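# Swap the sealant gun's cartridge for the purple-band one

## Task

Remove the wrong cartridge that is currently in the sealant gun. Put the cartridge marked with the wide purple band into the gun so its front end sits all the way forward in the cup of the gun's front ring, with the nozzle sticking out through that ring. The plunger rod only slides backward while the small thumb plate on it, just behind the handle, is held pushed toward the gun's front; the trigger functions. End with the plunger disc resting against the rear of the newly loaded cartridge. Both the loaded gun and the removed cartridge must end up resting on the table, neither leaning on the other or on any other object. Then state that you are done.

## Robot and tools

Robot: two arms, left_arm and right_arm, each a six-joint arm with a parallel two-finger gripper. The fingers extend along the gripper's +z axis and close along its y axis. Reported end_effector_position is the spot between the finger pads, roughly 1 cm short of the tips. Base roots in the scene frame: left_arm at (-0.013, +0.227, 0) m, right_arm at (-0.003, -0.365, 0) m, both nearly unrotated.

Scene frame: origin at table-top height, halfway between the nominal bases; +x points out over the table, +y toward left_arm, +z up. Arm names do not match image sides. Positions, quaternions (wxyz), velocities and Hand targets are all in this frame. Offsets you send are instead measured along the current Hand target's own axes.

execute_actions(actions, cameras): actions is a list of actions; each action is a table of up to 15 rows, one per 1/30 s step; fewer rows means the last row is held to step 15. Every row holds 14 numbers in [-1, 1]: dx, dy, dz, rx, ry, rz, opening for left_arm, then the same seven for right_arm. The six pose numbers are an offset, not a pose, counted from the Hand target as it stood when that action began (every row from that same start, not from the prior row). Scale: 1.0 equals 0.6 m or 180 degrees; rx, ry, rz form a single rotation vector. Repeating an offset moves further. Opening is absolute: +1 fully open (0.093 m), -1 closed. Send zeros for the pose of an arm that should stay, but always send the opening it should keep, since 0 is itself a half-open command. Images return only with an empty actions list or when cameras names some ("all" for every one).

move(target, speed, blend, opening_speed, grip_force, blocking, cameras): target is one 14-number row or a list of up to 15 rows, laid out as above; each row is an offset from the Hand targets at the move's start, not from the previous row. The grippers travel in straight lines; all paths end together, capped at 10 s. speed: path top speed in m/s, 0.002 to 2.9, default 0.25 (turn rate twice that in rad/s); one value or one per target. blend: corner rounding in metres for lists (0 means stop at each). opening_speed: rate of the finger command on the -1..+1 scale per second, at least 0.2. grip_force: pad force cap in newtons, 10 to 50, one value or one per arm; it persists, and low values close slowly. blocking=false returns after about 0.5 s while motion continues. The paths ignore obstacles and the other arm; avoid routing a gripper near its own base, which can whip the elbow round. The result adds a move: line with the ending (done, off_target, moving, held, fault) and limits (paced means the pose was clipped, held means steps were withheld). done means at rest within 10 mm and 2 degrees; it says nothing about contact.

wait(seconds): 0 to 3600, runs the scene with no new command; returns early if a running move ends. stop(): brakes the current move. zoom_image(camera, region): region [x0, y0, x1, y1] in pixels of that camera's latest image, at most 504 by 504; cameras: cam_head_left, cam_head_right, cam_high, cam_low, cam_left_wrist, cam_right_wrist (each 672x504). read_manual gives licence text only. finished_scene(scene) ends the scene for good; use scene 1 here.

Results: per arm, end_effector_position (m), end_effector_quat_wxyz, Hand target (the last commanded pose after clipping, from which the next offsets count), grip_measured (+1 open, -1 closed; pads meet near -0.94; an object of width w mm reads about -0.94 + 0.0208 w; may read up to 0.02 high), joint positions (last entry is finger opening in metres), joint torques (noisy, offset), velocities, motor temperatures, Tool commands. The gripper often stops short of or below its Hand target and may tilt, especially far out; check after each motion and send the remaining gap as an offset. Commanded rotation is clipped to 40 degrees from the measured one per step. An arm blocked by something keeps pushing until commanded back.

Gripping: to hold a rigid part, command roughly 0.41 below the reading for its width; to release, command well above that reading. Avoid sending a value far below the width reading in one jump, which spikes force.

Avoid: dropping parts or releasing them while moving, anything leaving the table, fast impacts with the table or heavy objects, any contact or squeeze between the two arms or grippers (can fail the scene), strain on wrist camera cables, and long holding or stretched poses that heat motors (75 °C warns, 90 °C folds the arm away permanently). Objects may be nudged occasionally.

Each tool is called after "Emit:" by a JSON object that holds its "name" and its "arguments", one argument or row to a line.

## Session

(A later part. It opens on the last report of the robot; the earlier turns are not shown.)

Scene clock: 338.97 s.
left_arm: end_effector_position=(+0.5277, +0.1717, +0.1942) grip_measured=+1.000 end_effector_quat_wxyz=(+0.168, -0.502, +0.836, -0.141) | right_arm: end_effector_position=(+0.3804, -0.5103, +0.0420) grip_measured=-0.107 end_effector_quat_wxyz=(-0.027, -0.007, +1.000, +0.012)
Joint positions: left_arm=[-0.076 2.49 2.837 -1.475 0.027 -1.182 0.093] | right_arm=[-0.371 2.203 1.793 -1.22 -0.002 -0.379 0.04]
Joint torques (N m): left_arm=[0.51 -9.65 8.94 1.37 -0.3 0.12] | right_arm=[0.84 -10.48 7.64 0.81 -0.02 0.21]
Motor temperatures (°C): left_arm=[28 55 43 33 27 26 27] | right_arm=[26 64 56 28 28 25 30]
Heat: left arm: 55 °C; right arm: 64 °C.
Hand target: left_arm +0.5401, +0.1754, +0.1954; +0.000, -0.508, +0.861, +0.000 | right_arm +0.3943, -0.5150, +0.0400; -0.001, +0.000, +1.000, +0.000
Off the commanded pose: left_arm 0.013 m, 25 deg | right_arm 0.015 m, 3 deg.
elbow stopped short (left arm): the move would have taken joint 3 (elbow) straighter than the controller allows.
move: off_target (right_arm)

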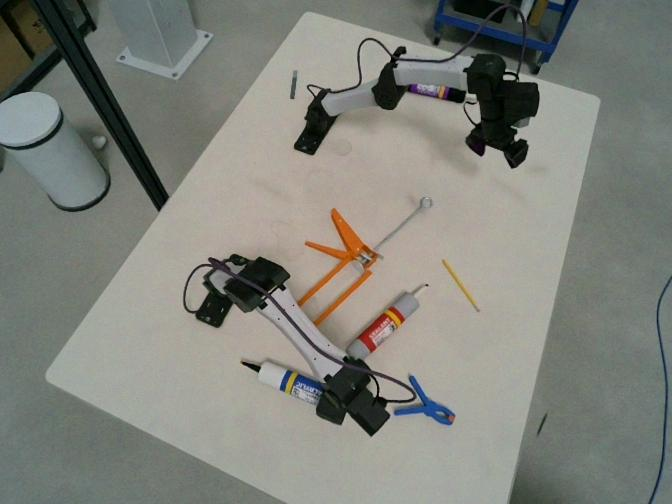

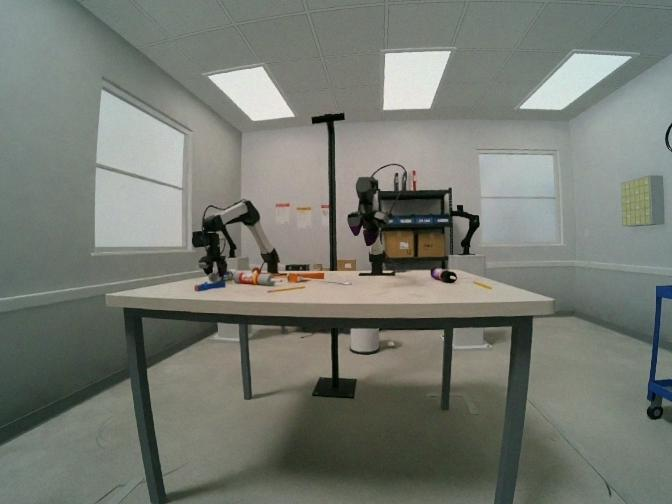

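Emit:
{"name": "move", "arguments": {
  "target": [
    [-0.3,0.68,0.067,0,0,0.32,1,0,0,0.005,0,0,0,-0.8],
    [-0.3,0.68,0.067,0,0,0.32,1,0,0,0.005,0,0,0,0.6],
    [-0.3,0.68,0.067,0,0,0.32,1,0,0,-0.2,0,0,0,0.6],
    [-0.3,0.68,0.067,0,0,0.32,1,0.24,0.36,-0.35,0,0,0,0.6]
  ],
  "cameras": ["cam_high","cam_left_wrist"]
}}

Scene clock: 359.37 s.
left_arm: end_effector_position=(+0.2712, +0.5231, +0.1532) grip_measured=+1.000 end_effector_quat_wxyz=(+0.009, -0.035, +0.999, +0.002) | right_arm: end_effector_position=(+0.2568, -0.2968, +0.2454) grip_measured=+0.598 end_effector_quat_wxyz=(+0.101, -0.012, +0.994, +0.029)
Joint positions: left_arm=[0.827 2.134 2.13 -1.55 0.011 0.738 0.093] | right_arm=[0.243 1.456 1.652 -1.558 -0.008 0.227 0.074]
Joint torques (N m): left_arm=[0.35 -8.1 9.22 0.18 -0.19 0.12] | right_arm=[0.9 -6.2 7.17 0.68 0.02 0.2]
Motor temperatures (°C): left_arm=[28 55 43 32 27 26 27] | right_arm=[26 64 52 28 28 25 30]
Heat: left arm: 55 °C; right arm: 64 °C.
Hand target: left_arm +0.2699, +0.5302, +0.1552; +0.000, -0.031, +1.000, +0.000 | right_arm +0.2505, -0.2992, +0.2503; -0.001, +0.000, +1.000, +0.000
Off the commanded pose: left_arm 0.007 m, 1 deg | right_arm 0.008 m, 12 deg.
joint sent to its limit (left arm) — joint 4 (wrist pitch), lower limit. The joint targets are off in position, not in orientation.
joint sent to its limit (right arm) — joint 4 (wrist pitch), lower limit. The joint targets are off in position and orientation.
move: off_target (right_arm); target 2's new opening was sent with right_arm's hand 0.015 m and 3 deg from that target
cam_left_wrist: T_world_to_cam=[[0.04747, -0.99873, -0.01694, 0.51462], [-0.90667, -0.0502, 0.41885, 0.24651], [-0.41917, -0.00452, -0.9079, 0.34378]] pos_world=[0.34318, 0.5279, 0.21758]

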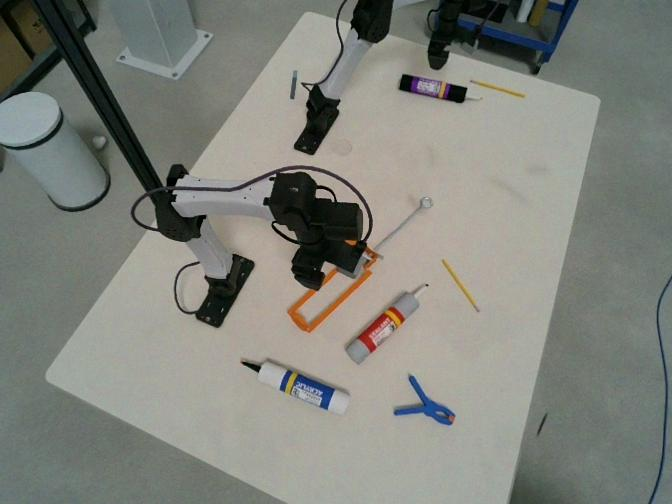

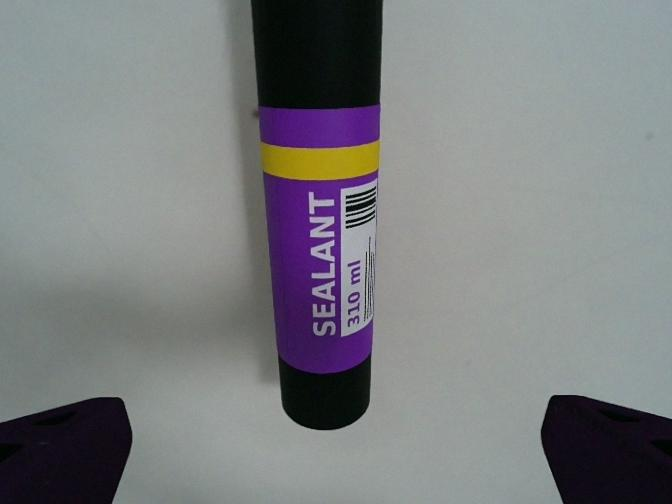

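Emit:
{"name": "move", "arguments": {
  "target": [
    [0,0.01,0.217,0,0,0,1,0,0,0,0,0,0,0.6],
    [0,0.01,0.217,0,0,0,-0.8,0,0,0,0,0,0,0.6],
    [0,0.01,0,0,0,0,-0.8,0,0,0,0,0,0,0.6],
    [0.0,-0.4,0.0,0,0,0.2,-0.8,0,0,0,0,0,0,0.6]
  ],
  "speed": [0.2,0.1,0.15,0.2],
  "blend": [0,0,0.03,0],
  "cameras": ["cam_left_wrist","cam_low"]
}}

Scene clock: 382.77 s.
left_arm: end_effector_position=(+0.2802, +0.2918, +0.1349) grip_measured=-0.169 end_effector_quat_wxyz=(-0.036, +0.280, +0.959, -0.018) | right_arm: end_effector_position=(+0.2568, -0.2968, +0.2454) grip_measured=+0.598 end_effector_quat_wxyz=(+0.101, -0.012, +0.994, +0.029)
Joint positions: left_arm=[0.232 1.752 1.525 -1.425 -0.003 0.783 0.037] | right_arm=[0.243 1.456 1.652 -1.558 -0.008 0.227 0.074]
Joint torques (N m): left_arm=[-0.53 -10.93 7.65 0.17 -0.05 -0.11] | right_arm=[0.9 -6.2 7.19 0.68 0.04 0.25]
Motor temperatures (°C): left_arm=[28 54 44 31 27 26 28] | right_arm=[26 58 49 28 28 25 29]
Heat: left arm: 54 °C; right arm: 58 °C.
Hand target: left_arm +0.2846, +0.2906, +0.1551; +0.000, +0.280, +0.960, +0.000 | right_arm +0.2505, -0.2992, +0.2503; -0.001, +0.000, +1.000, +0.000
Off the commanded pose: left_arm 0.021 m, 5 deg | right_arm 0.008 m, 12 deg.
joint sent to its limit (right arm) — joint 4 (wrist pitch), lower limit. The joint targets are off in position and orientation.
move: off_target (left_arm)
cam_left_wrist: T_world_to_cam=[[-0.55721, -0.82929, 0.04244, 0.3949], [-0.71316, 0.50411, 0.48711, 0.02557], [-0.42535, 0.24116, -0.87231, 0.25515]] pos_world=[0.34681, 0.25306, 0.19335]
Images, in order (width x height): cam_low 672x504, cam_left_wrist 672x504.

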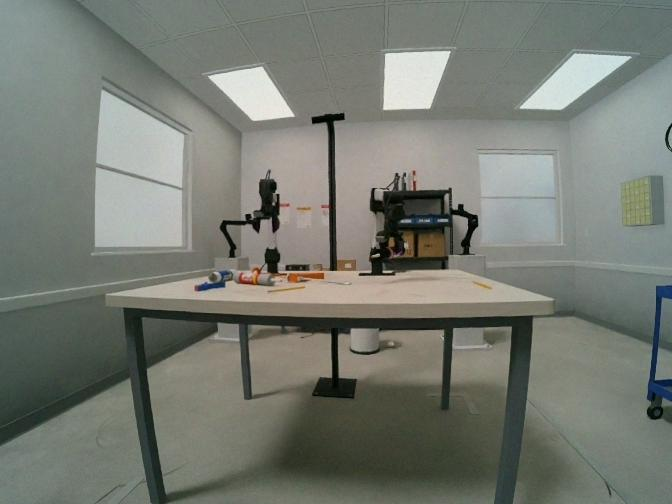

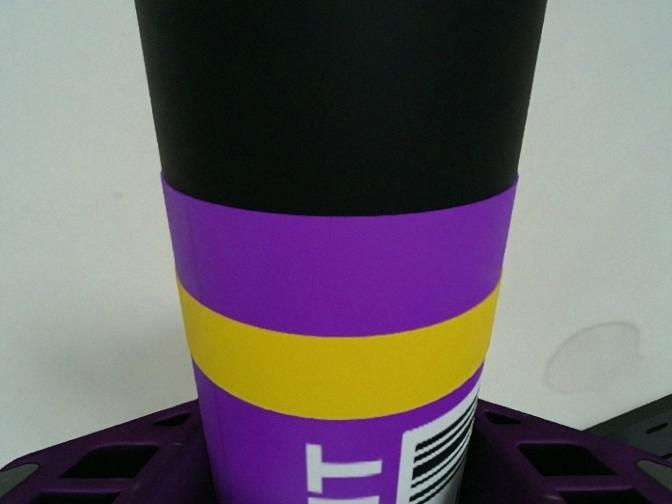

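Emit:
{"name": "move", "arguments": {
  "target": [
    [-0.517,-0.451,0,0,0,0.464,-0.8,0,0,0,0,0,0,0.6],
    [-0.517,-0.451,0.12,0,0,0.464,-0.8,0,0,0,0,0,0,0.6]
  ],
  "speed": [0.2,0.12],
  "cameras": ["cam_left_wrist","cam_high","cam_low"]
}}

Emit:
{"name": "zoom_image", "arguments": {
  "camera": "cam_high",
  "region": [280, 180, 500, 400]
}}

Scene clock: 398.27 s.
left_arm: end_effector_position=(+0.3932, -0.0944, +0.0621) grip_measured=-0.168 end_effector_quat_wxyz=(+0.037, +0.841, +0.539, +0.015) | right_arm: end_effector_position=(+0.2568, -0.2968, +0.2454) grip_measured=+0.598 end_effector_quat_wxyz=(+0.101, -0.012, +0.994, +0.029)
Joint positions: left_arm=[-0.653 2.707 2.785 -1.569 -0.003 1.33 0.037] | right_arm=[0.243 1.456 1.652 -1.558 -0.008 0.227 0.074]
Joint torques (N m): left_arm=[-0.23 -13.33 11.03 0.47 -0.02 0.11] | right_arm=[0.85 -6.19 7.17 0.68 0.02 0.25]
Motor temperatures (°C): left_arm=[28 57 45 30 27 26 28] | right_arm=[26 55 49 28 28 25 28]
Heat: left arm: 57 °C; right arm: 55 °C.
Hand target: left_arm +0.4009, -0.1043, +0.0829; +0.000, +0.848, +0.530, +0.000 | right_arm +0.2505, -0.2992, +0.2503; -0.001, +0.000, +1.000, +0.000
Off the commanded pose: left_arm 0.024 m, 5 deg | right_arm 0.008 m, 12 deg.
joint read past its limit (left arm) — joint 4 (wrist pitch), lower limit.
joint sent to its limit (left arm) — joint 4 (wrist pitch), lower limit. The joint targets are off in position and orientation.
joint sent to its limit (right arm) — joint 4 (wrist pitch), lower limit. The joint targets are off in position and orientation.
move: off_target (left_arm)
cam_left_wrist: T_world_to_cam=[[-0.89512, 0.43612, -0.09254, 0.40141], [0.36169, 0.83172, 0.42121, -0.0513], [0.26066, 0.34356, -0.90223, 0.07467]] pos_world=[0.3584, -0.15805, 0.12612]
Images, in order (width x height): cam_high 672x504, cam_low 672x504, cam_left_wrist 672x504.

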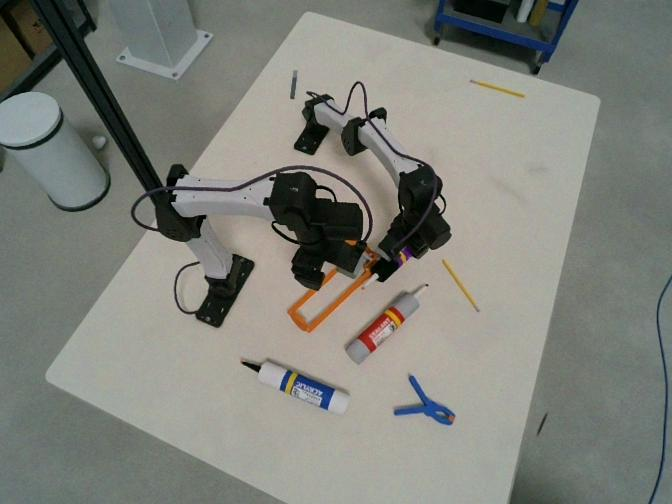

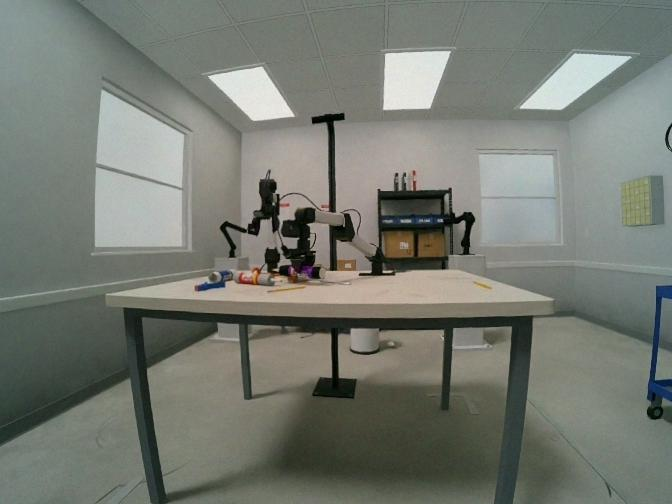

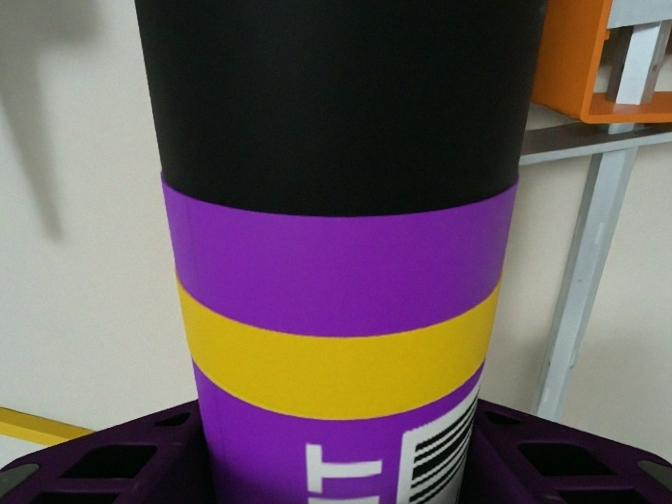

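Scaled by 2.291 from the camera's image (finer frame: 960x720).

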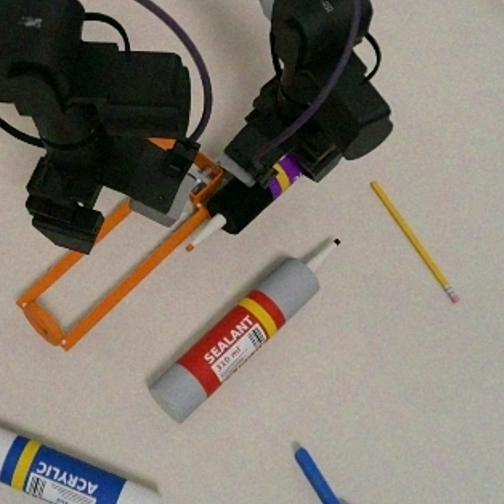

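Emit:
{"name": "move", "arguments": {
  "target": [
    [0,0.033,0,0,0,0,-0.8,0,0,0,0,0,0,0.6],
    [0,0.033,0.085,0,0,0,-0.8,0,0,0,0,0,0,0.6]
  ],
  "speed": 0.1
}}

Scene clock: 424.60 s.
left_arm: end_effector_position=(+0.4045, -0.1035, +0.0322) grip_measured=-0.168 end_effector_quat_wxyz=(+0.042, +0.843, +0.536, +0.019) | right_arm: end_effector_position=(+0.2568, -0.2968, +0.2454) grip_measured=+0.598 end_effector_quat_wxyz=(+0.101, -0.012, +0.994, +0.029)
Joint positions: left_arm=[-0.654 2.792 2.832 -1.518 -0.008 1.336 0.037] | right_arm=[0.243 1.456 1.652 -1.558 -0.008 0.227 0.074]
Joint torques (N m): left_arm=[0.42 -11.02 9.57 0.87 0.02 0.12] | right_arm=[0.9 -6.23 7.19 0.67 0.01 0.25]
Motor temperatures (°C): left_arm=[28 62 47 30 27 26 29] | right_arm=[26 53 48 28 28 25 28]
Heat: left arm: 62 °C; right arm: 53 °C.
Hand target: left_arm +0.4187, -0.1129, +0.0320; +0.000, +0.848, +0.530, +0.000 | right_arm +0.2505, -0.2992, +0.2503; -0.001, +0.000, +1.000, +0.000
Off the commanded pose: left_arm 0.017 m, 5 deg | right_arm 0.008 m, 12 deg.
elbow stopped short (left arm): the move would have taken joint 3 (elbow) straighter than the controller allows.
joint sent to its limit (right arm) — joint 4 (wrist pitch), lower limit. The joint targets are off in position and orientation.
move: off_target (left_arm)

Emit:
{"name": "move", "arguments": {
  "target": [
    [0,0,0.005,0,0,0,0.5,0,0,0,0,0,0,0.6],
    [0,0,-0.15,0,0,0,0.5,0,0,0,0,0,0,0.6],
    [0.413,-0.294,-0.25,0,0,0,0.5,0,0,0,0,0,0,0.6]
  ],
  "cameras": ["cam_high"]
}}

Emit:
{"name": "zoom_image", "arguments": {
  "camera": "cam_high",
  "region": [280, 180, 500, 400]
}}

Scene clock: 439.27 s.
left_arm: end_effector_position=(+0.3744, +0.1849, +0.1671) grip_measured=+0.498 end_effector_quat_wxyz=(+0.007, +0.843, +0.537, +0.009) | right_arm: end_effector_position=(+0.2568, -0.2968, +0.2454) grip_measured=+0.598 end_effector_quat_wxyz=(+0.101, -0.012, +0.994, +0.029)
Joint positions: left_arm=[-0.092 2.039 2.041 -1.549 0 1.898 0.069] | right_arm=[0.243 1.456 1.652 -1.558 -0.008 0.227 0.074]
Joint torques (N m): left_arm=[0.35 -11.77 6.01 0.11 -0.06 0.14] | right_arm=[0.92 -6.16 7.16 0.67 0.01 0.25]
Motor temperatures (°C): left_arm=[28 66 46 30 27 26 29] | right_arm=[26 52 48 28 28 25 28]
Heat: left arm: 66 °C; right arm: 52 °C.
Hand target: left_arm +0.3688, +0.1871, +0.1821; +0.000, +0.848, +0.530, +0.000 | right_arm +0.2505, -0.2992, +0.2503; -0.001, +0.000, +1.000, +0.000
Off the commanded pose: left_arm 0.016 m, 2 deg | right_arm 0.008 m, 12 deg.
elbow stopped short (left arm): the move would have taken joint 3 (elbow) straighter than the controller allows.
joint sent to its limit (left arm) — joint 4 (wrist pitch), lower limit. The joint targets are off in position, not in orientation.
joint sent to its limit (right arm) — joint 4 (wrist pitch), lower limit. The joint targets are off in position and orientation.
move: off_target (left_arm)

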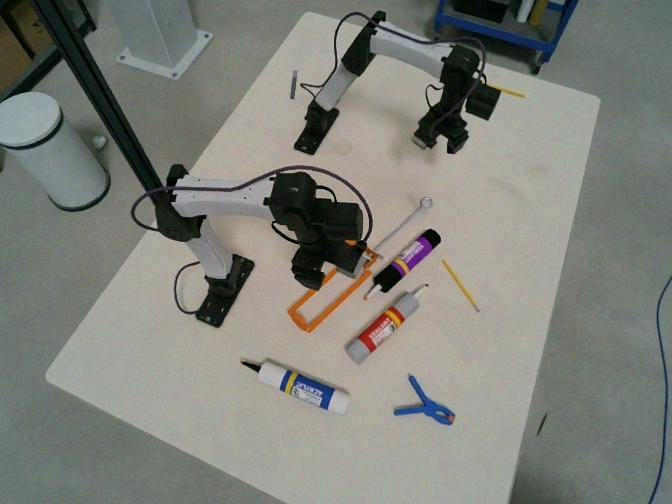

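Scaled by 2.291 from the camera's image (finer frame: 960x720).

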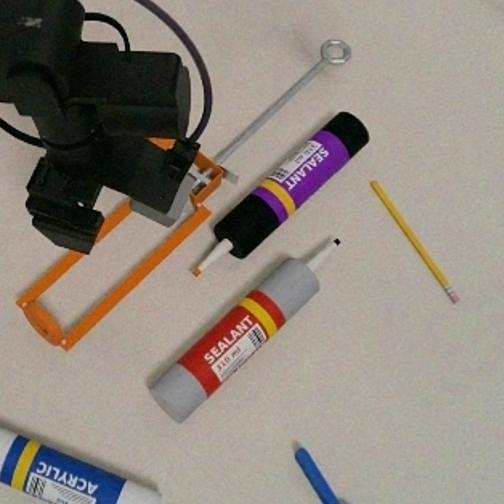

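Emit:
{"name": "move", "arguments": {
  "target": [0,0,0,0,0,0,0.5,-0.274,0.372,0.2,0,0,-0.353,0.5],
  "cameras": ["cam_right_wrist"]
}}

Scene clock: 458.10 s.
left_arm: end_effector_position=(+0.3744, +0.1849, +0.1671) grip_measured=+0.498 end_effector_quat_wxyz=(+0.007, +0.843, +0.537, +0.009) | right_arm: end_effector_position=(+0.4141, -0.0778, +0.1257) grip_measured=+0.502 end_effector_quat_wxyz=(+0.082, -0.516, +0.852, +0.009)
Joint positions: left_arm=[-0.092 2.039 2.041 -1.549 0 1.898 0.069] | right_arm=[0.592 2.51 2.657 -1.553 -0.008 -0.489 0.069]
Joint torques (N m): left_arm=[0.34 -11.75 6.01 0.11 -0.06 0.14] | right_arm=[0.62 -11.92 11.06 0.54 -0.06 -0.16]
Motor temperatures (°C): left_arm=[28 65 44 30 27 26 28] | right_arm=[26 52 48 28 28 25 28]
Heat: left arm: 65 °C; right arm: 52 °C.
Hand target: left_arm +0.3688, +0.1871, +0.1821; +0.000, +0.848, +0.530, +0.000 | right_arm +0.4147, -0.0759, +0.1302; +0.000, -0.527, +0.850, +0.000
Off the commanded pose: left_arm 0.016 m, 2 deg | right_arm 0.005 m, 10 deg.
joint sent to its limit (left arm) — joint 4 (wrist pitch), lower limit. The joint targets are off in position, not in orientation.
joint sent to its limit (right arm) — joint 4 (wrist pitch), lower limit. The joint targets are off in position and orientation.
move: off_target (right_arm)
cam_right_wrist: T_world_to_cam=[[0.88112, -0.46443, 0.08905, -0.41527], [-0.46986, -0.83852, 0.27589, 0.1324], [-0.05346, -0.28493, -0.95705, 0.20176]] pos_world=[0.4389, -0.02436, 0.19354]

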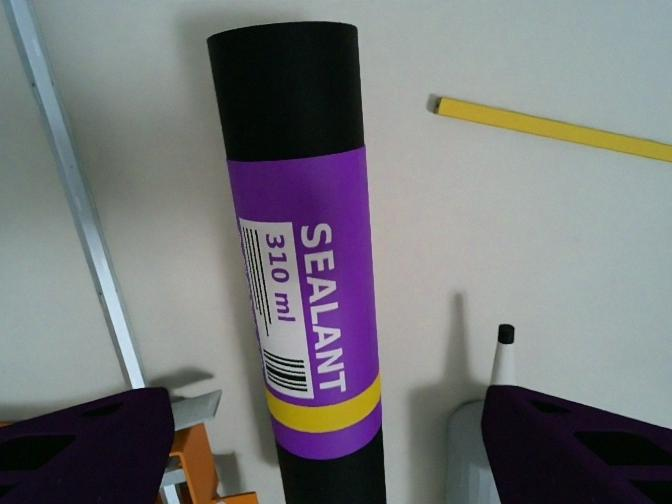

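Emit:
{"name": "move", "arguments": {
  "target": [
    [0,0,0,0,0,0,0.5,-0.028,-0.007,0.1,0,0,-0.03,0.5],
    [0,0,0,0,0,0,0.5,-0.028,-0.007,0.16,0,0,-0.03,0.5],
    [0,0,0,0,0,0,0.5,-0.028,-0.007,0.16,0,0,-0.03,-0.8]
  ],
  "speed": 0.12,
  "cameras": ["cam_right_wrist"]
}}

Scene clock: 485.80 s.
left_arm: end_effector_position=(+0.3744, +0.1849, +0.1671) grip_measured=+0.498 end_effector_quat_wxyz=(+0.007, +0.843, +0.537, +0.009) | right_arm: end_effector_position=(+0.4255, -0.0693, +0.0293) grip_measured=-0.073 end_effector_quat_wxyz=(+0.020, -0.555, +0.831, +0.004)
Joint positions: left_arm=[-0.092 2.039 2.041 -1.549 0 1.898 0.069] | right_arm=[0.594 2.792 2.823 -1.562 -0.007 -0.576 0.042]
Joint torques (N m): left_arm=[0.34 -11.78 6 0.11 -0.06 0.14] | right_arm=[0.92 -13.23 10.99 0.35 -0.05 -0.12]
Motor temperatures (°C): left_arm=[28 66 42 29 27 26 28] | right_arm=[26 63 51 27 28 25 28]
Heat: left arm: 66 °C; right arm: 63 °C.
Hand target: left_arm +0.3688, +0.1871, +0.1821; +0.000, +0.848, +0.530, +0.000 | right_arm +0.4259, -0.0627, +0.0341; +0.000, -0.566, +0.824, +0.001
Off the commanded pose: left_arm 0.016 m, 2 deg | right_arm 0.008 m, 3 deg.
joint sent to its limit (left arm) — joint 4 (wrist pitch), lower limit. The joint targets are off in position, not in orientation.
joint sent to its limit (right arm) — joint 4 (wrist pitch), lower limit. The joint targets are off in position and orientation.
move: off_target (right_arm); target 3's new opening was sent with right_arm's hand 0.008 m and 3 deg from that target
cam_right_wrist: T_world_to_cam=[[0.9245, -0.37961, 0.03459, -0.42386], [-0.36304, -0.84922, 0.38345, 0.12214], [-0.11619, -0.36706, -0.92291, 0.13245]] pos_world=[0.45159, -0.00856, 0.09006]

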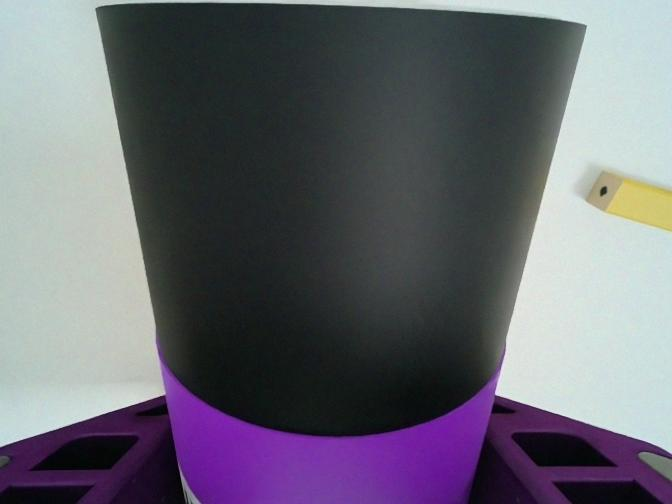

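Emit:
{"name": "move", "arguments": {
  "target": [
    [0,0,0,0,0,0,0.5,0,0,-0.2,0,0,0,-0.8],
    [0,0,0,0,0,0,0.5,0.197,0.156,-0.2,0,0,0.03,-0.8],
    [0,0,0,0,0,0,0.5,0.197,0.156,-0.17,0,-0.06,0.03,-0.8]
  ],
  "speed": 0.15,
  "blend": [0.02,0.0,0],
  "cameras": ["cam_right_wrist","cam_low","cam_high"]
}}

Emit:
{"name": "zoom_image", "arguments": {
  "camera": "cam_high",
  "region": [260, 180, 460, 340]
}}

Emit:
{"name": "zoom_image", "arguments": {
  "camera": "cam_low",
  "region": [200, 220, 380, 300]
}}

Scene clock: 511.90 s.
left_arm: end_effector_position=(+0.3744, +0.1849, +0.1671) grip_measured=+0.498 end_effector_quat_wxyz=(+0.007, +0.843, +0.537, +0.009) | right_arm: end_effector_position=(+0.2930, -0.1432, +0.1076) grip_measured=-0.068 end_effector_quat_wxyz=(+0.033, -0.520, +0.852, +0.044)
Joint positions: left_arm=[-0.092 2.039 2.041 -1.549 0 1.898 0.069] | right_arm=[0.597 1.882 1.579 -1.197 -0.084 -0.489 0.042]
Joint torques (N m): left_arm=[0.32 -11.75 6 0.11 -0.06 0.14] | right_arm=[-0.34 -14.08 9.02 0.56 -0.28 -0.13]
Motor temperatures (°C): left_arm=[28 66 41 29 27 26 28] | right_arm=[26 74 52 27 28 25 29]
Heat: left arm: 66 °C; right arm: 74 °C.
Hand target: left_arm +0.3688, +0.1871, +0.1821; +0.000, +0.848, +0.530, +0.000 | right_arm +0.2962, -0.1394, +0.1363; +0.077, -0.524, +0.846, +0.054
Off the commanded pose: left_arm 0.016 m, 2 deg | right_arm 0.029 m, 5 deg.
joint sent to its limit (left arm) — joint 4 (wrist pitch), lower limit. The joint targets are off in position, not in orientation.
move: off_target (right_arm)
cam_right_wrist: T_world_to_cam=[[0.89136, -0.45279, -0.02156, -0.3267], [-0.42237, -0.84686, 0.32316, 0.0055], [-0.16458, -0.27894, -0.9461, 0.19152]] pos_world=[0.32504, -0.08985, 0.17238]
Images, in order (width x height): cam_high 672x504, cam_low 672x504, cam_right_wrist 672x504.

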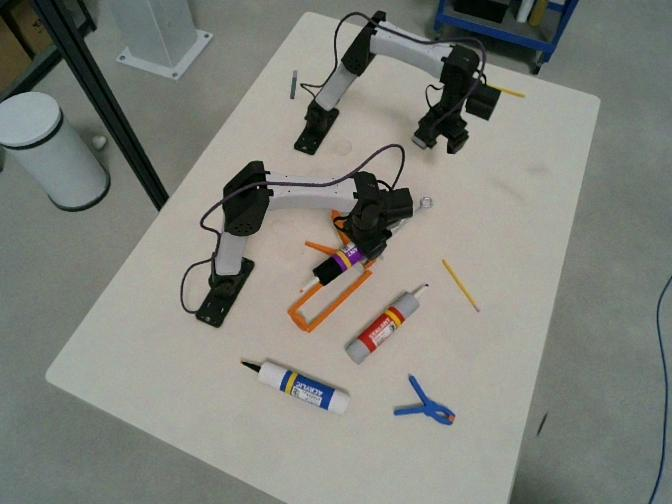

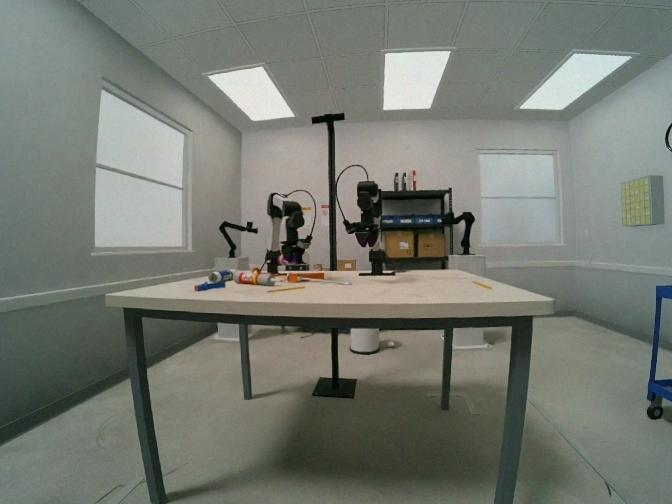

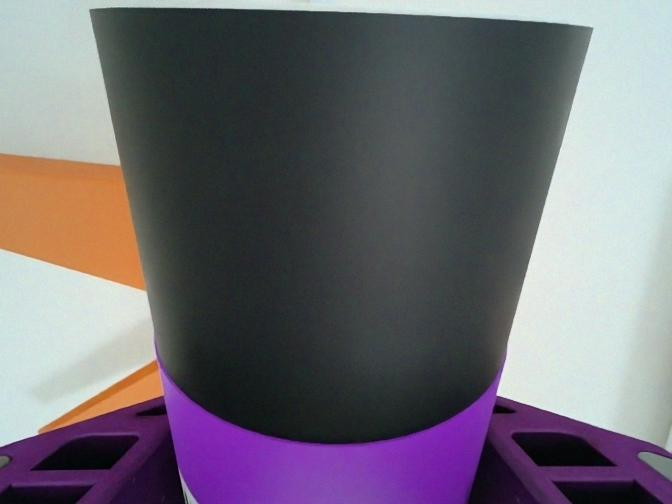

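Scaled by 2.520 from the camera's image (finer frame: 960x720).

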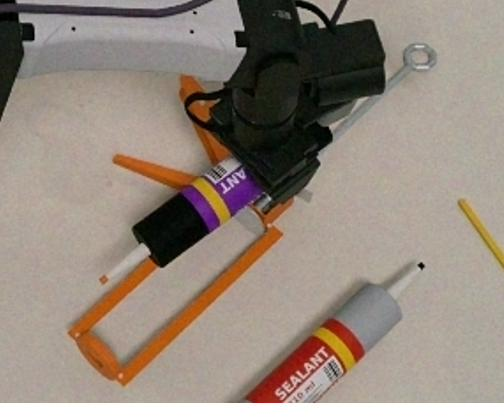

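Scaled by 2.800 from the camera's image (finer frame: 960x720).

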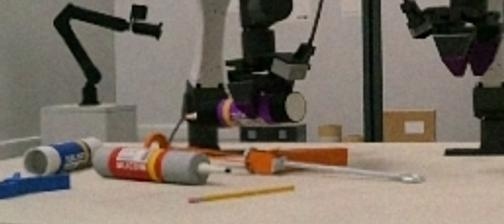

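Emit:
{"name": "move", "arguments": {
  "target": [0,0,0,0,0,0,0.5,0.0575,-0.005,0.023,0,-0.07,0,-0.8],
  "speed": 0.1,
  "cameras": ["cam_right_wrist","cam_low","cam_high","cam_head_right"]
}}

Emit:
{"name": "zoom_image", "arguments": {
  "camera": "cam_high",
  "region": [260, 200, 400, 340]
}}

Emit:
{"name": "zoom_image", "arguments": {
  "camera": "cam_low",
  "region": [200, 240, 340, 300]
}}

Emit:
{"name": "zoom_image", "arguments": {
  "camera": "cam_head_right",
  "region": [400, 280, 600, 440]
}}

Scene clock: 525.70 s.
left_arm: end_effector_position=(+0.3744, +0.1849, +0.1671) grip_measured=+0.498 end_effector_quat_wxyz=(+0.007, +0.843, +0.537, +0.009) | right_arm: end_effector_position=(+0.2725, -0.1805, +0.0913) grip_measured=-0.068 end_effector_quat_wxyz=(+0.109, -0.505, +0.850, +0.098)
Joint positions: left_arm=[-0.092 2.039 2.041 -1.549 0 1.898 0.069] | right_arm=[0.477 1.62 1.171 -0.91 -0.206 -0.566 0.042]
Joint torques (N m): left_arm=[0.35 -11.75 6.01 0.11 -0.06 0.14] | right_arm=[-0.51 -10.8 9.22 1.31 -0.58 -0.19]
Motor temperatures (°C): left_arm=[28 67 41 29 27 26 28] | right_arm=[26 79 52 27 28 25 30]
Heat: left arm: 67 °C; right arm: 79 °C. Fold the right arm in close to its base, or ease its load, before you think long.
Hand target: left_arm +0.3688, +0.1871, +0.1821; +0.000, +0.848, +0.530, +0.000 | right_arm +0.2848, -0.1687, +0.1162; +0.170, -0.515, +0.833, +0.111
Off the commanded pose: left_arm 0.016 m, 2 deg | right_arm 0.030 m, 7 deg.
MOTOR HOT: joint 2 (shoulder) of the right arm reports 79 °C; the controller's stop level is 90 °C. To cool a motor, set the load down, stop pushing, or move to a pose that needs little force.
joint sent to its limit (left arm) — joint 4 (wrist pitch), lower limit. The joint targets are off in position, not in orientation.
move: off_target (right_arm)
cam_right_wrist: T_world_to_cam=[[0.88104, -0.47155, -0.0375, -0.32498], [-0.46248, -0.87532, 0.14113, -0.00708], [-0.09937, -0.107, -0.98928, 0.17951]] pos_world=[0.30089, -0.14023, 0.1664]
Images, in order (width x height): cam_head_right 672x504, cam_high 672x504, cam_low 672x504, cam_right_wrist 672x504.

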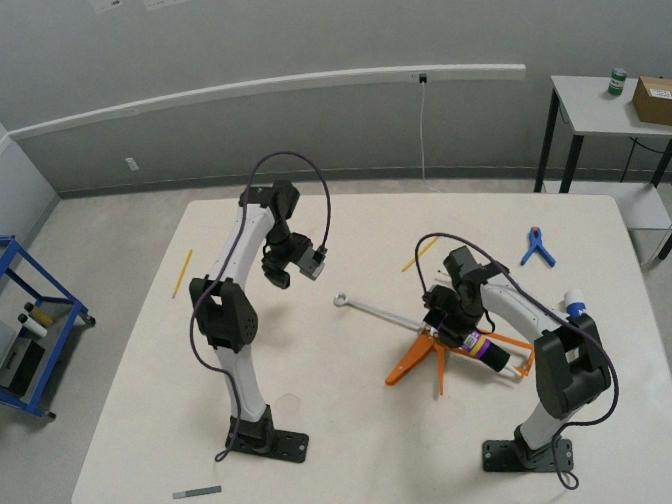

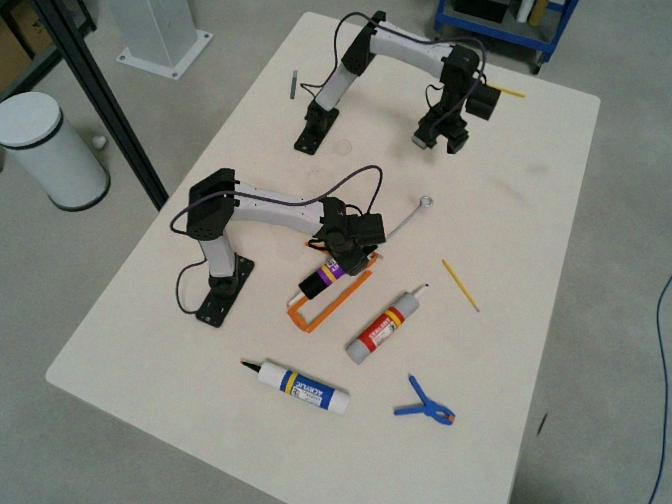

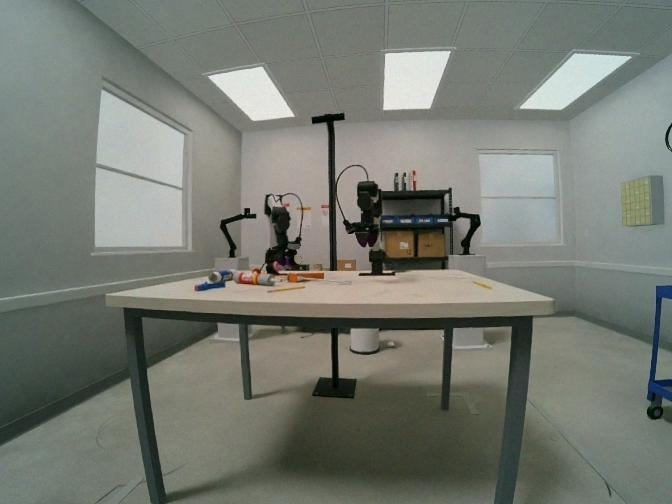

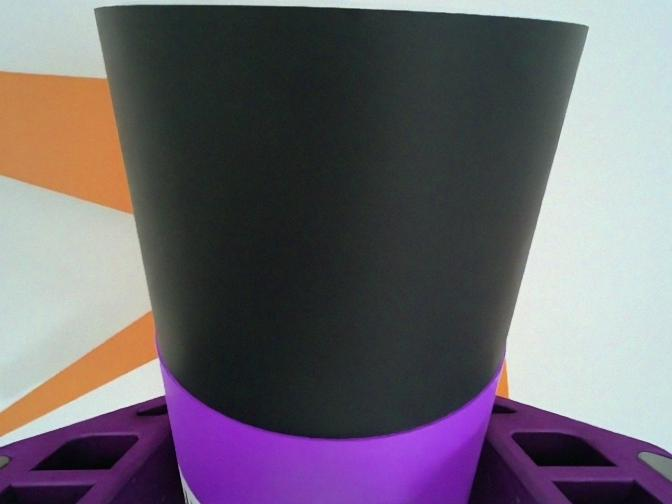

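Scaled by 3.600 from the camera's image (finer frame: 960x720).

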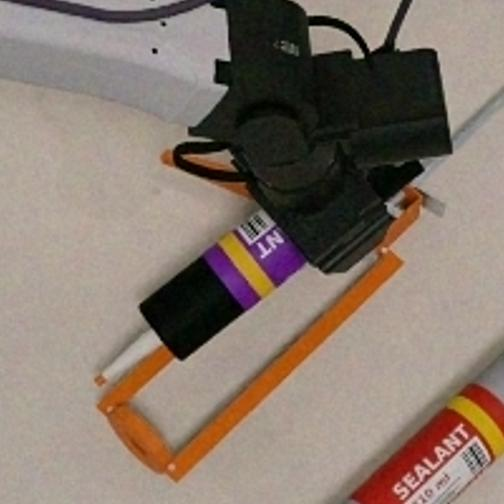

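Scaled by 3.600 from the camera's image (finer frame: 960x720).

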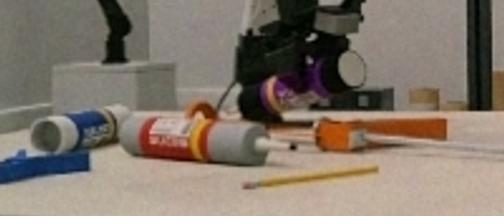

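Scaled by 2.520 from the camera's image (finer frame: 960x720).

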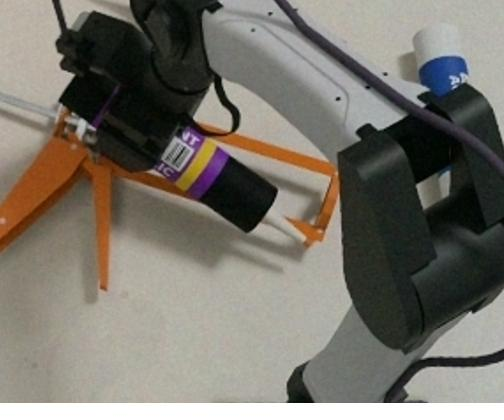

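Emit:
{"name": "move", "arguments": {
  "target": [0,0,0,0,0,0,0.5,-0.016,-0.035,0.005,-0.0155,0,-0.035,-0.8],
  "speed": 0.1,
  "cameras": ["cam_high","cam_head_right"]
}}

Emit:
{"name": "zoom_image", "arguments": {
  "camera": "cam_high",
  "region": [260, 200, 400, 340]
}}

Emit:
{"name": "zoom_image", "arguments": {
  "camera": "cam_head_right",
  "region": [420, 300, 560, 410]
}}

Scene clock: 568.13 s.
left_arm: end_effector_position=(+0.3744, +0.1849, +0.1671) grip_measured=+0.498 end_effector_quat_wxyz=(+0.007, +0.843, +0.537, +0.009) | right_arm: end_effector_position=(+0.2937, -0.1797, +0.0924) grip_measured=-0.068 end_effector_quat_wxyz=(+0.124, -0.556, +0.814, +0.112)
Joint positions: left_arm=[-0.092 2.039 2.041 -1.549 0 1.898 0.069] | right_arm=[0.425 1.686 1.238 -0.91 -0.262 -0.738 0.042]
Joint torques (N m): left_arm=[0.34 -11.77 6.01 0.11 -0.06 0.14] | right_arm=[-0.42 -7.95 14.26 0.78 -0.66 -0.17]
Motor temperatures (°C): left_arm=[28 68 40 28 27 26 27] | right_arm=[26 67 51 29 28 25 30]
Heat: left arm: 68 °C; right arm: 67 °C.
Hand target: left_arm +0.3688, +0.1871, +0.1821; +0.000, +0.848, +0.530, +0.000 | right_arm +0.3080, -0.1691, +0.1171; +0.163, -0.564, +0.800, +0.122
Off the commanded pose: left_arm 0.016 m, 2 deg | right_arm 0.030 m, 5 deg.
MOTOR HOT: cleared for the motors of the right arm.
joint sent to its limit (left arm) — joint 4 (wrist pitch), lower limit. The joint targets are off in position, not in orientation.
move: off_target (right_arm)
Images, in order (width x height): cam_head_right 672x504, cam_high 672x504.

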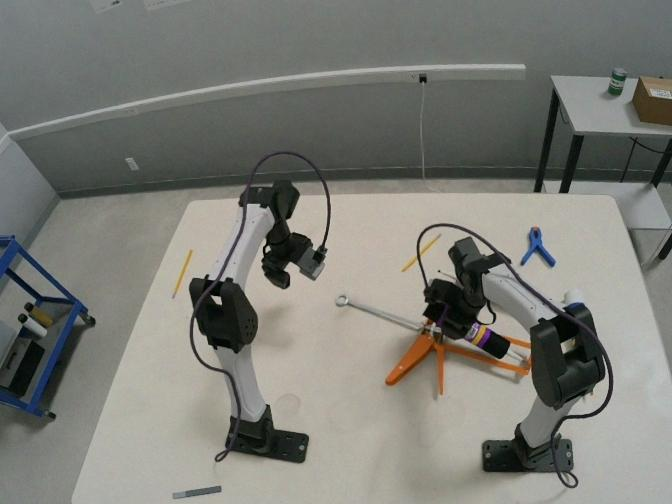

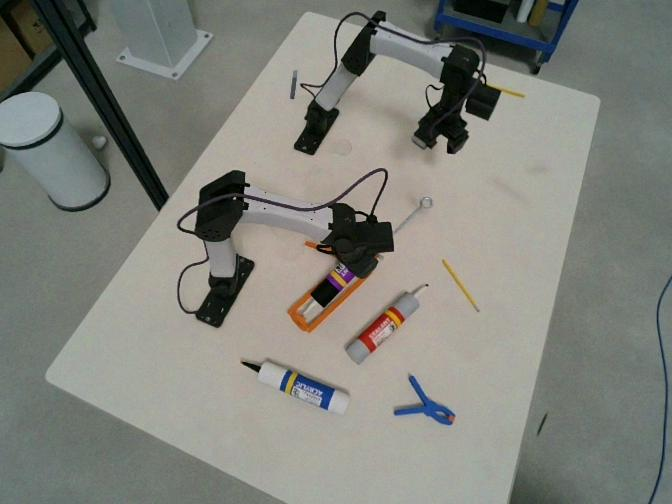

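Scaled by 3.600 from the camera's image (finer frame: 960x720).

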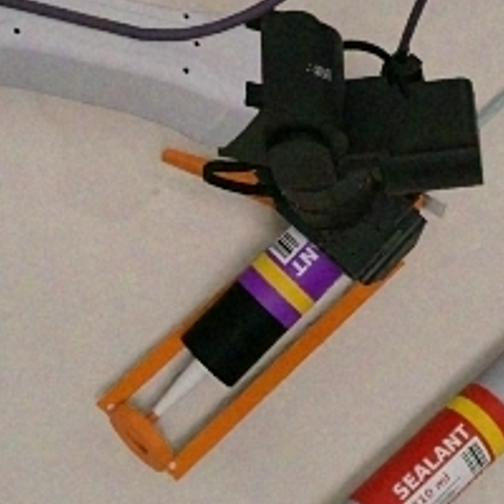

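Scaled by 3.600 from the camera's image (finer frame: 960x720).

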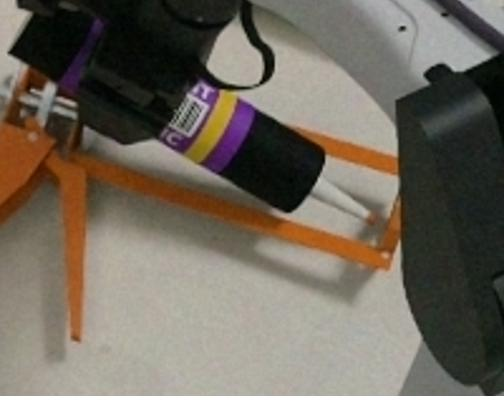

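Emit:
{"name": "move", "arguments": {
  "target": [0,0,0,0,0,0,0.5,0.051,-0.001,-0.029,0,0,0,-0.8],
  "speed": 0.08,
  "cameras": ["cam_high","cam_head_right"]
}}

Emit:
{"name": "zoom_image", "arguments": {
  "camera": "cam_high",
  "region": [260, 200, 400, 340]
}}

Emit:
{"name": "zoom_image", "arguments": {
  "camera": "cam_head_right",
  "region": [420, 300, 560, 410]
}}

Scene clock: 588.33 s.
left_arm: end_effector_position=(+0.3744, +0.1849, +0.1671) grip_measured=+0.498 end_effector_quat_wxyz=(+0.007, +0.843, +0.537, +0.009) | right_arm: end_effector_position=(+0.2958, -0.2070, +0.0955) grip_measured=-0.068 end_effector_quat_wxyz=(+0.125, -0.555, +0.814, +0.115)
Joint positions: left_arm=[-0.092 2.039 2.041 -1.549 0 1.898 0.069] | right_arm=[0.338 1.657 1.218 -0.941 -0.285 -0.825 0.042]
Joint torques (N m): left_arm=[0.32 -11.78 6 0.11 -0.07 0.14] | right_arm=[-0.46 -11.38 9.39 0.66 -0.68 -0.15]
Motor temperatures (°C): left_arm=[28 69 40 28 27 26 27] | right_arm=[26 65 55 28 29 25 30]
Heat: left arm: 69 °C; right arm: 65 °C.
Hand target: left_arm +0.3688, +0.1871, +0.1821; +0.000, +0.848, +0.530, +0.000 | right_arm +0.2969, -0.2023, +0.1209; +0.163, -0.564, +0.800, +0.122
Off the commanded pose: left_arm 0.016 m, 2 deg | right_arm 0.026 m, 5 deg.
joint sent to its limit (left arm) — joint 4 (wrist pitch), lower limit. The joint targets are off in position, not in orientation.
move: off_target (right_arm)
Images, in order (width x height): cam_head_right 672x504, cam_high 672x504.

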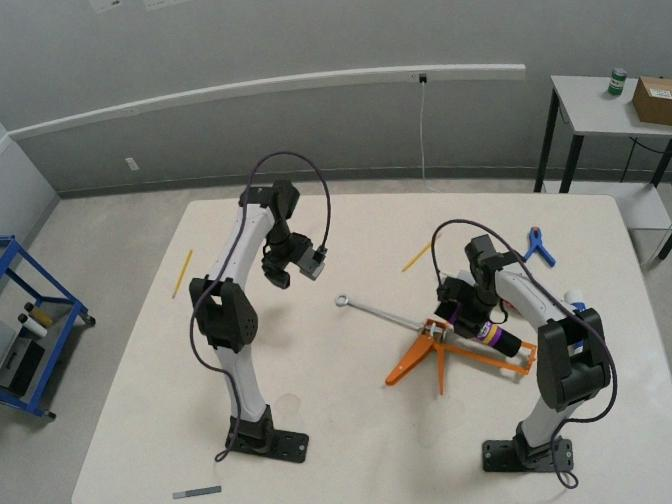

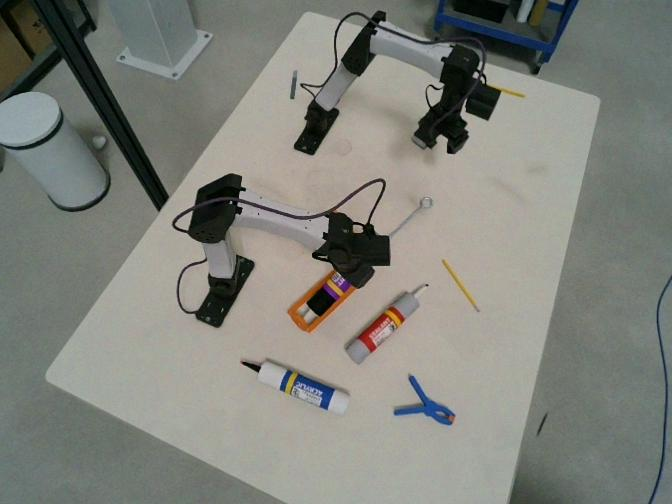

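Scaled by 3.600 from the camera's image (finer frame: 960x720).

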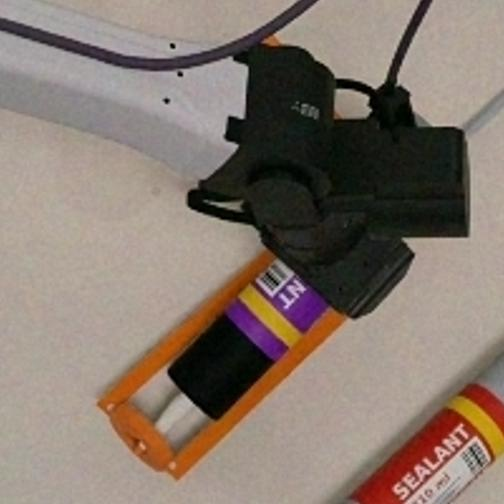

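Scaled by 3.600 from the camera's image (finer frame: 960x720).

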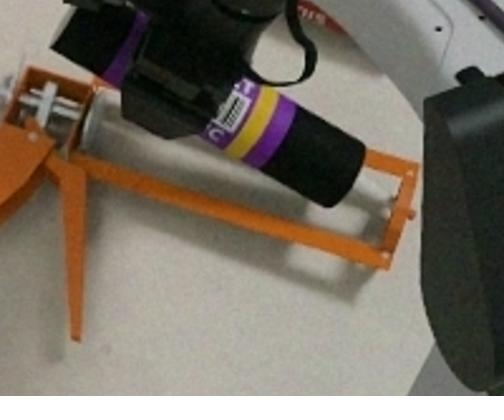

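Emit:
{"name": "move", "arguments": {
  "target": [0,0,0,0,0,0,0.5,0.05,0.002,-0.009,0,0.02,0,-0.8],
  "speed": 0.08,
  "cameras": ["cam_high","cam_head_right"]
}}

Emit:
{"name": "zoom_image", "arguments": {
  "camera": "cam_high",
  "region": [260, 200, 400, 340]
}}

Emit:
{"name": "zoom_image", "arguments": {
  "camera": "cam_head_right",
  "region": [420, 300, 560, 410]
}}

Scene clock: 599.67 s.
left_arm: end_effector_position=(+0.3744, +0.1849, +0.1671) grip_measured=+0.498 end_effector_quat_wxyz=(+0.007, +0.843, +0.537, +0.009) | right_arm: end_effector_position=(+0.2830, -0.2255, +0.0919) grip_measured=-0.068 end_effector_quat_wxyz=(+0.109, -0.561, +0.812, +0.115)
Joint positions: left_arm=[-0.092 2.039 2.041 -1.549 0 1.898 0.069] | right_arm=[0.296 1.624 1.177 -0.979 -0.285 -0.885 0.042]
Joint torques (N m): left_arm=[0.32 -11.77 6.01 0.11 -0.07 0.14] | right_arm=[-0.57 -11.07 9.39 0.47 -0.26 -0.2]
Motor temperatures (°C): left_arm=[28 69 40 28 27 26 27] | right_arm=[26 67 55 28 29 25 30]
Heat: left arm: 69 °C; right arm: 67 °C.
Hand target: left_arm +0.3688, +0.1871, +0.1821; +0.000, +0.848, +0.530, +0.000 | right_arm +0.2858, -0.2298, +0.1139; +0.138, -0.568, +0.805, +0.104
Off the commanded pose: left_arm 0.016 m, 2 deg | right_arm 0.023 m, 4 deg.
joint sent to its limit (left arm) — joint 4 (wrist pitch), lower limit. The joint targets are off in position, not in orientation.
move: off_target (right_arm)
Images, in order (width x height): cam_head_right 672x504, cam_high 672x504.

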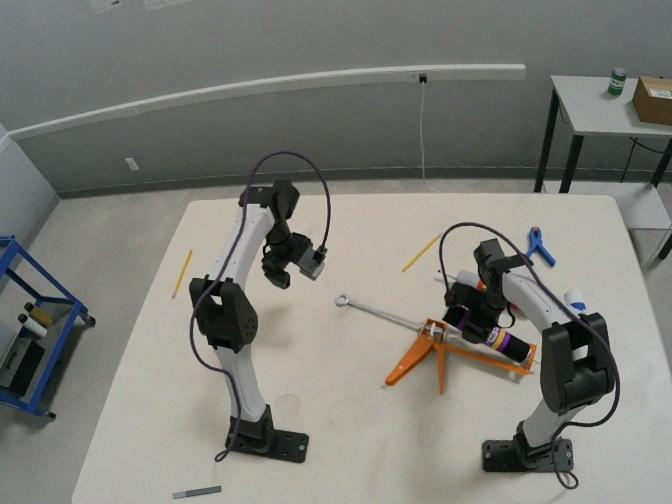

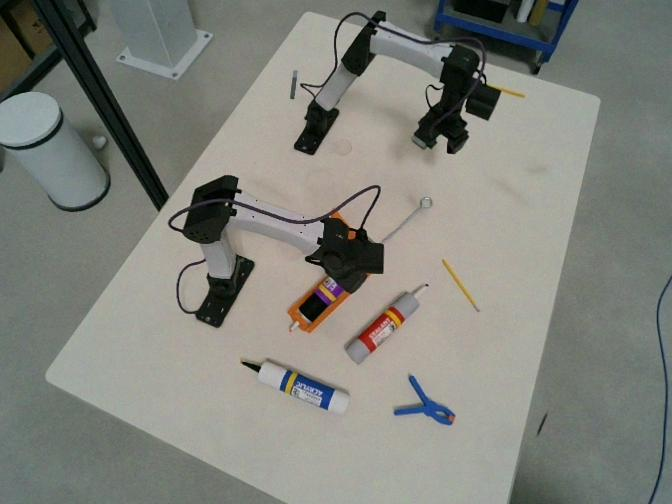

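Scaled by 3.600 from the camera's image (finer frame: 960x720).

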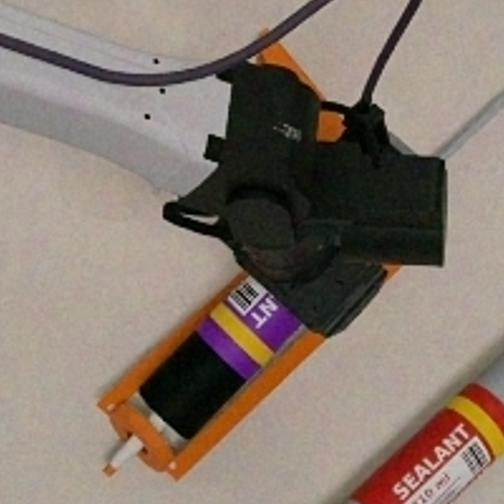

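Scaled by 3.600 from the camera's image (finer frame: 960x720).

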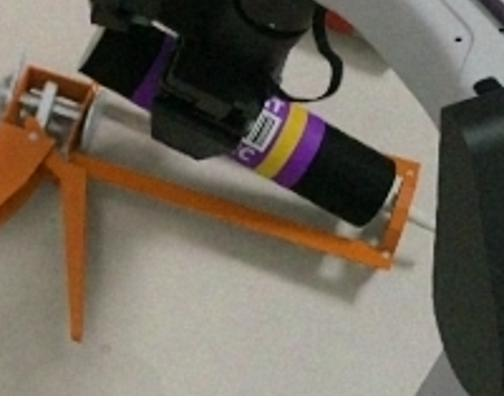

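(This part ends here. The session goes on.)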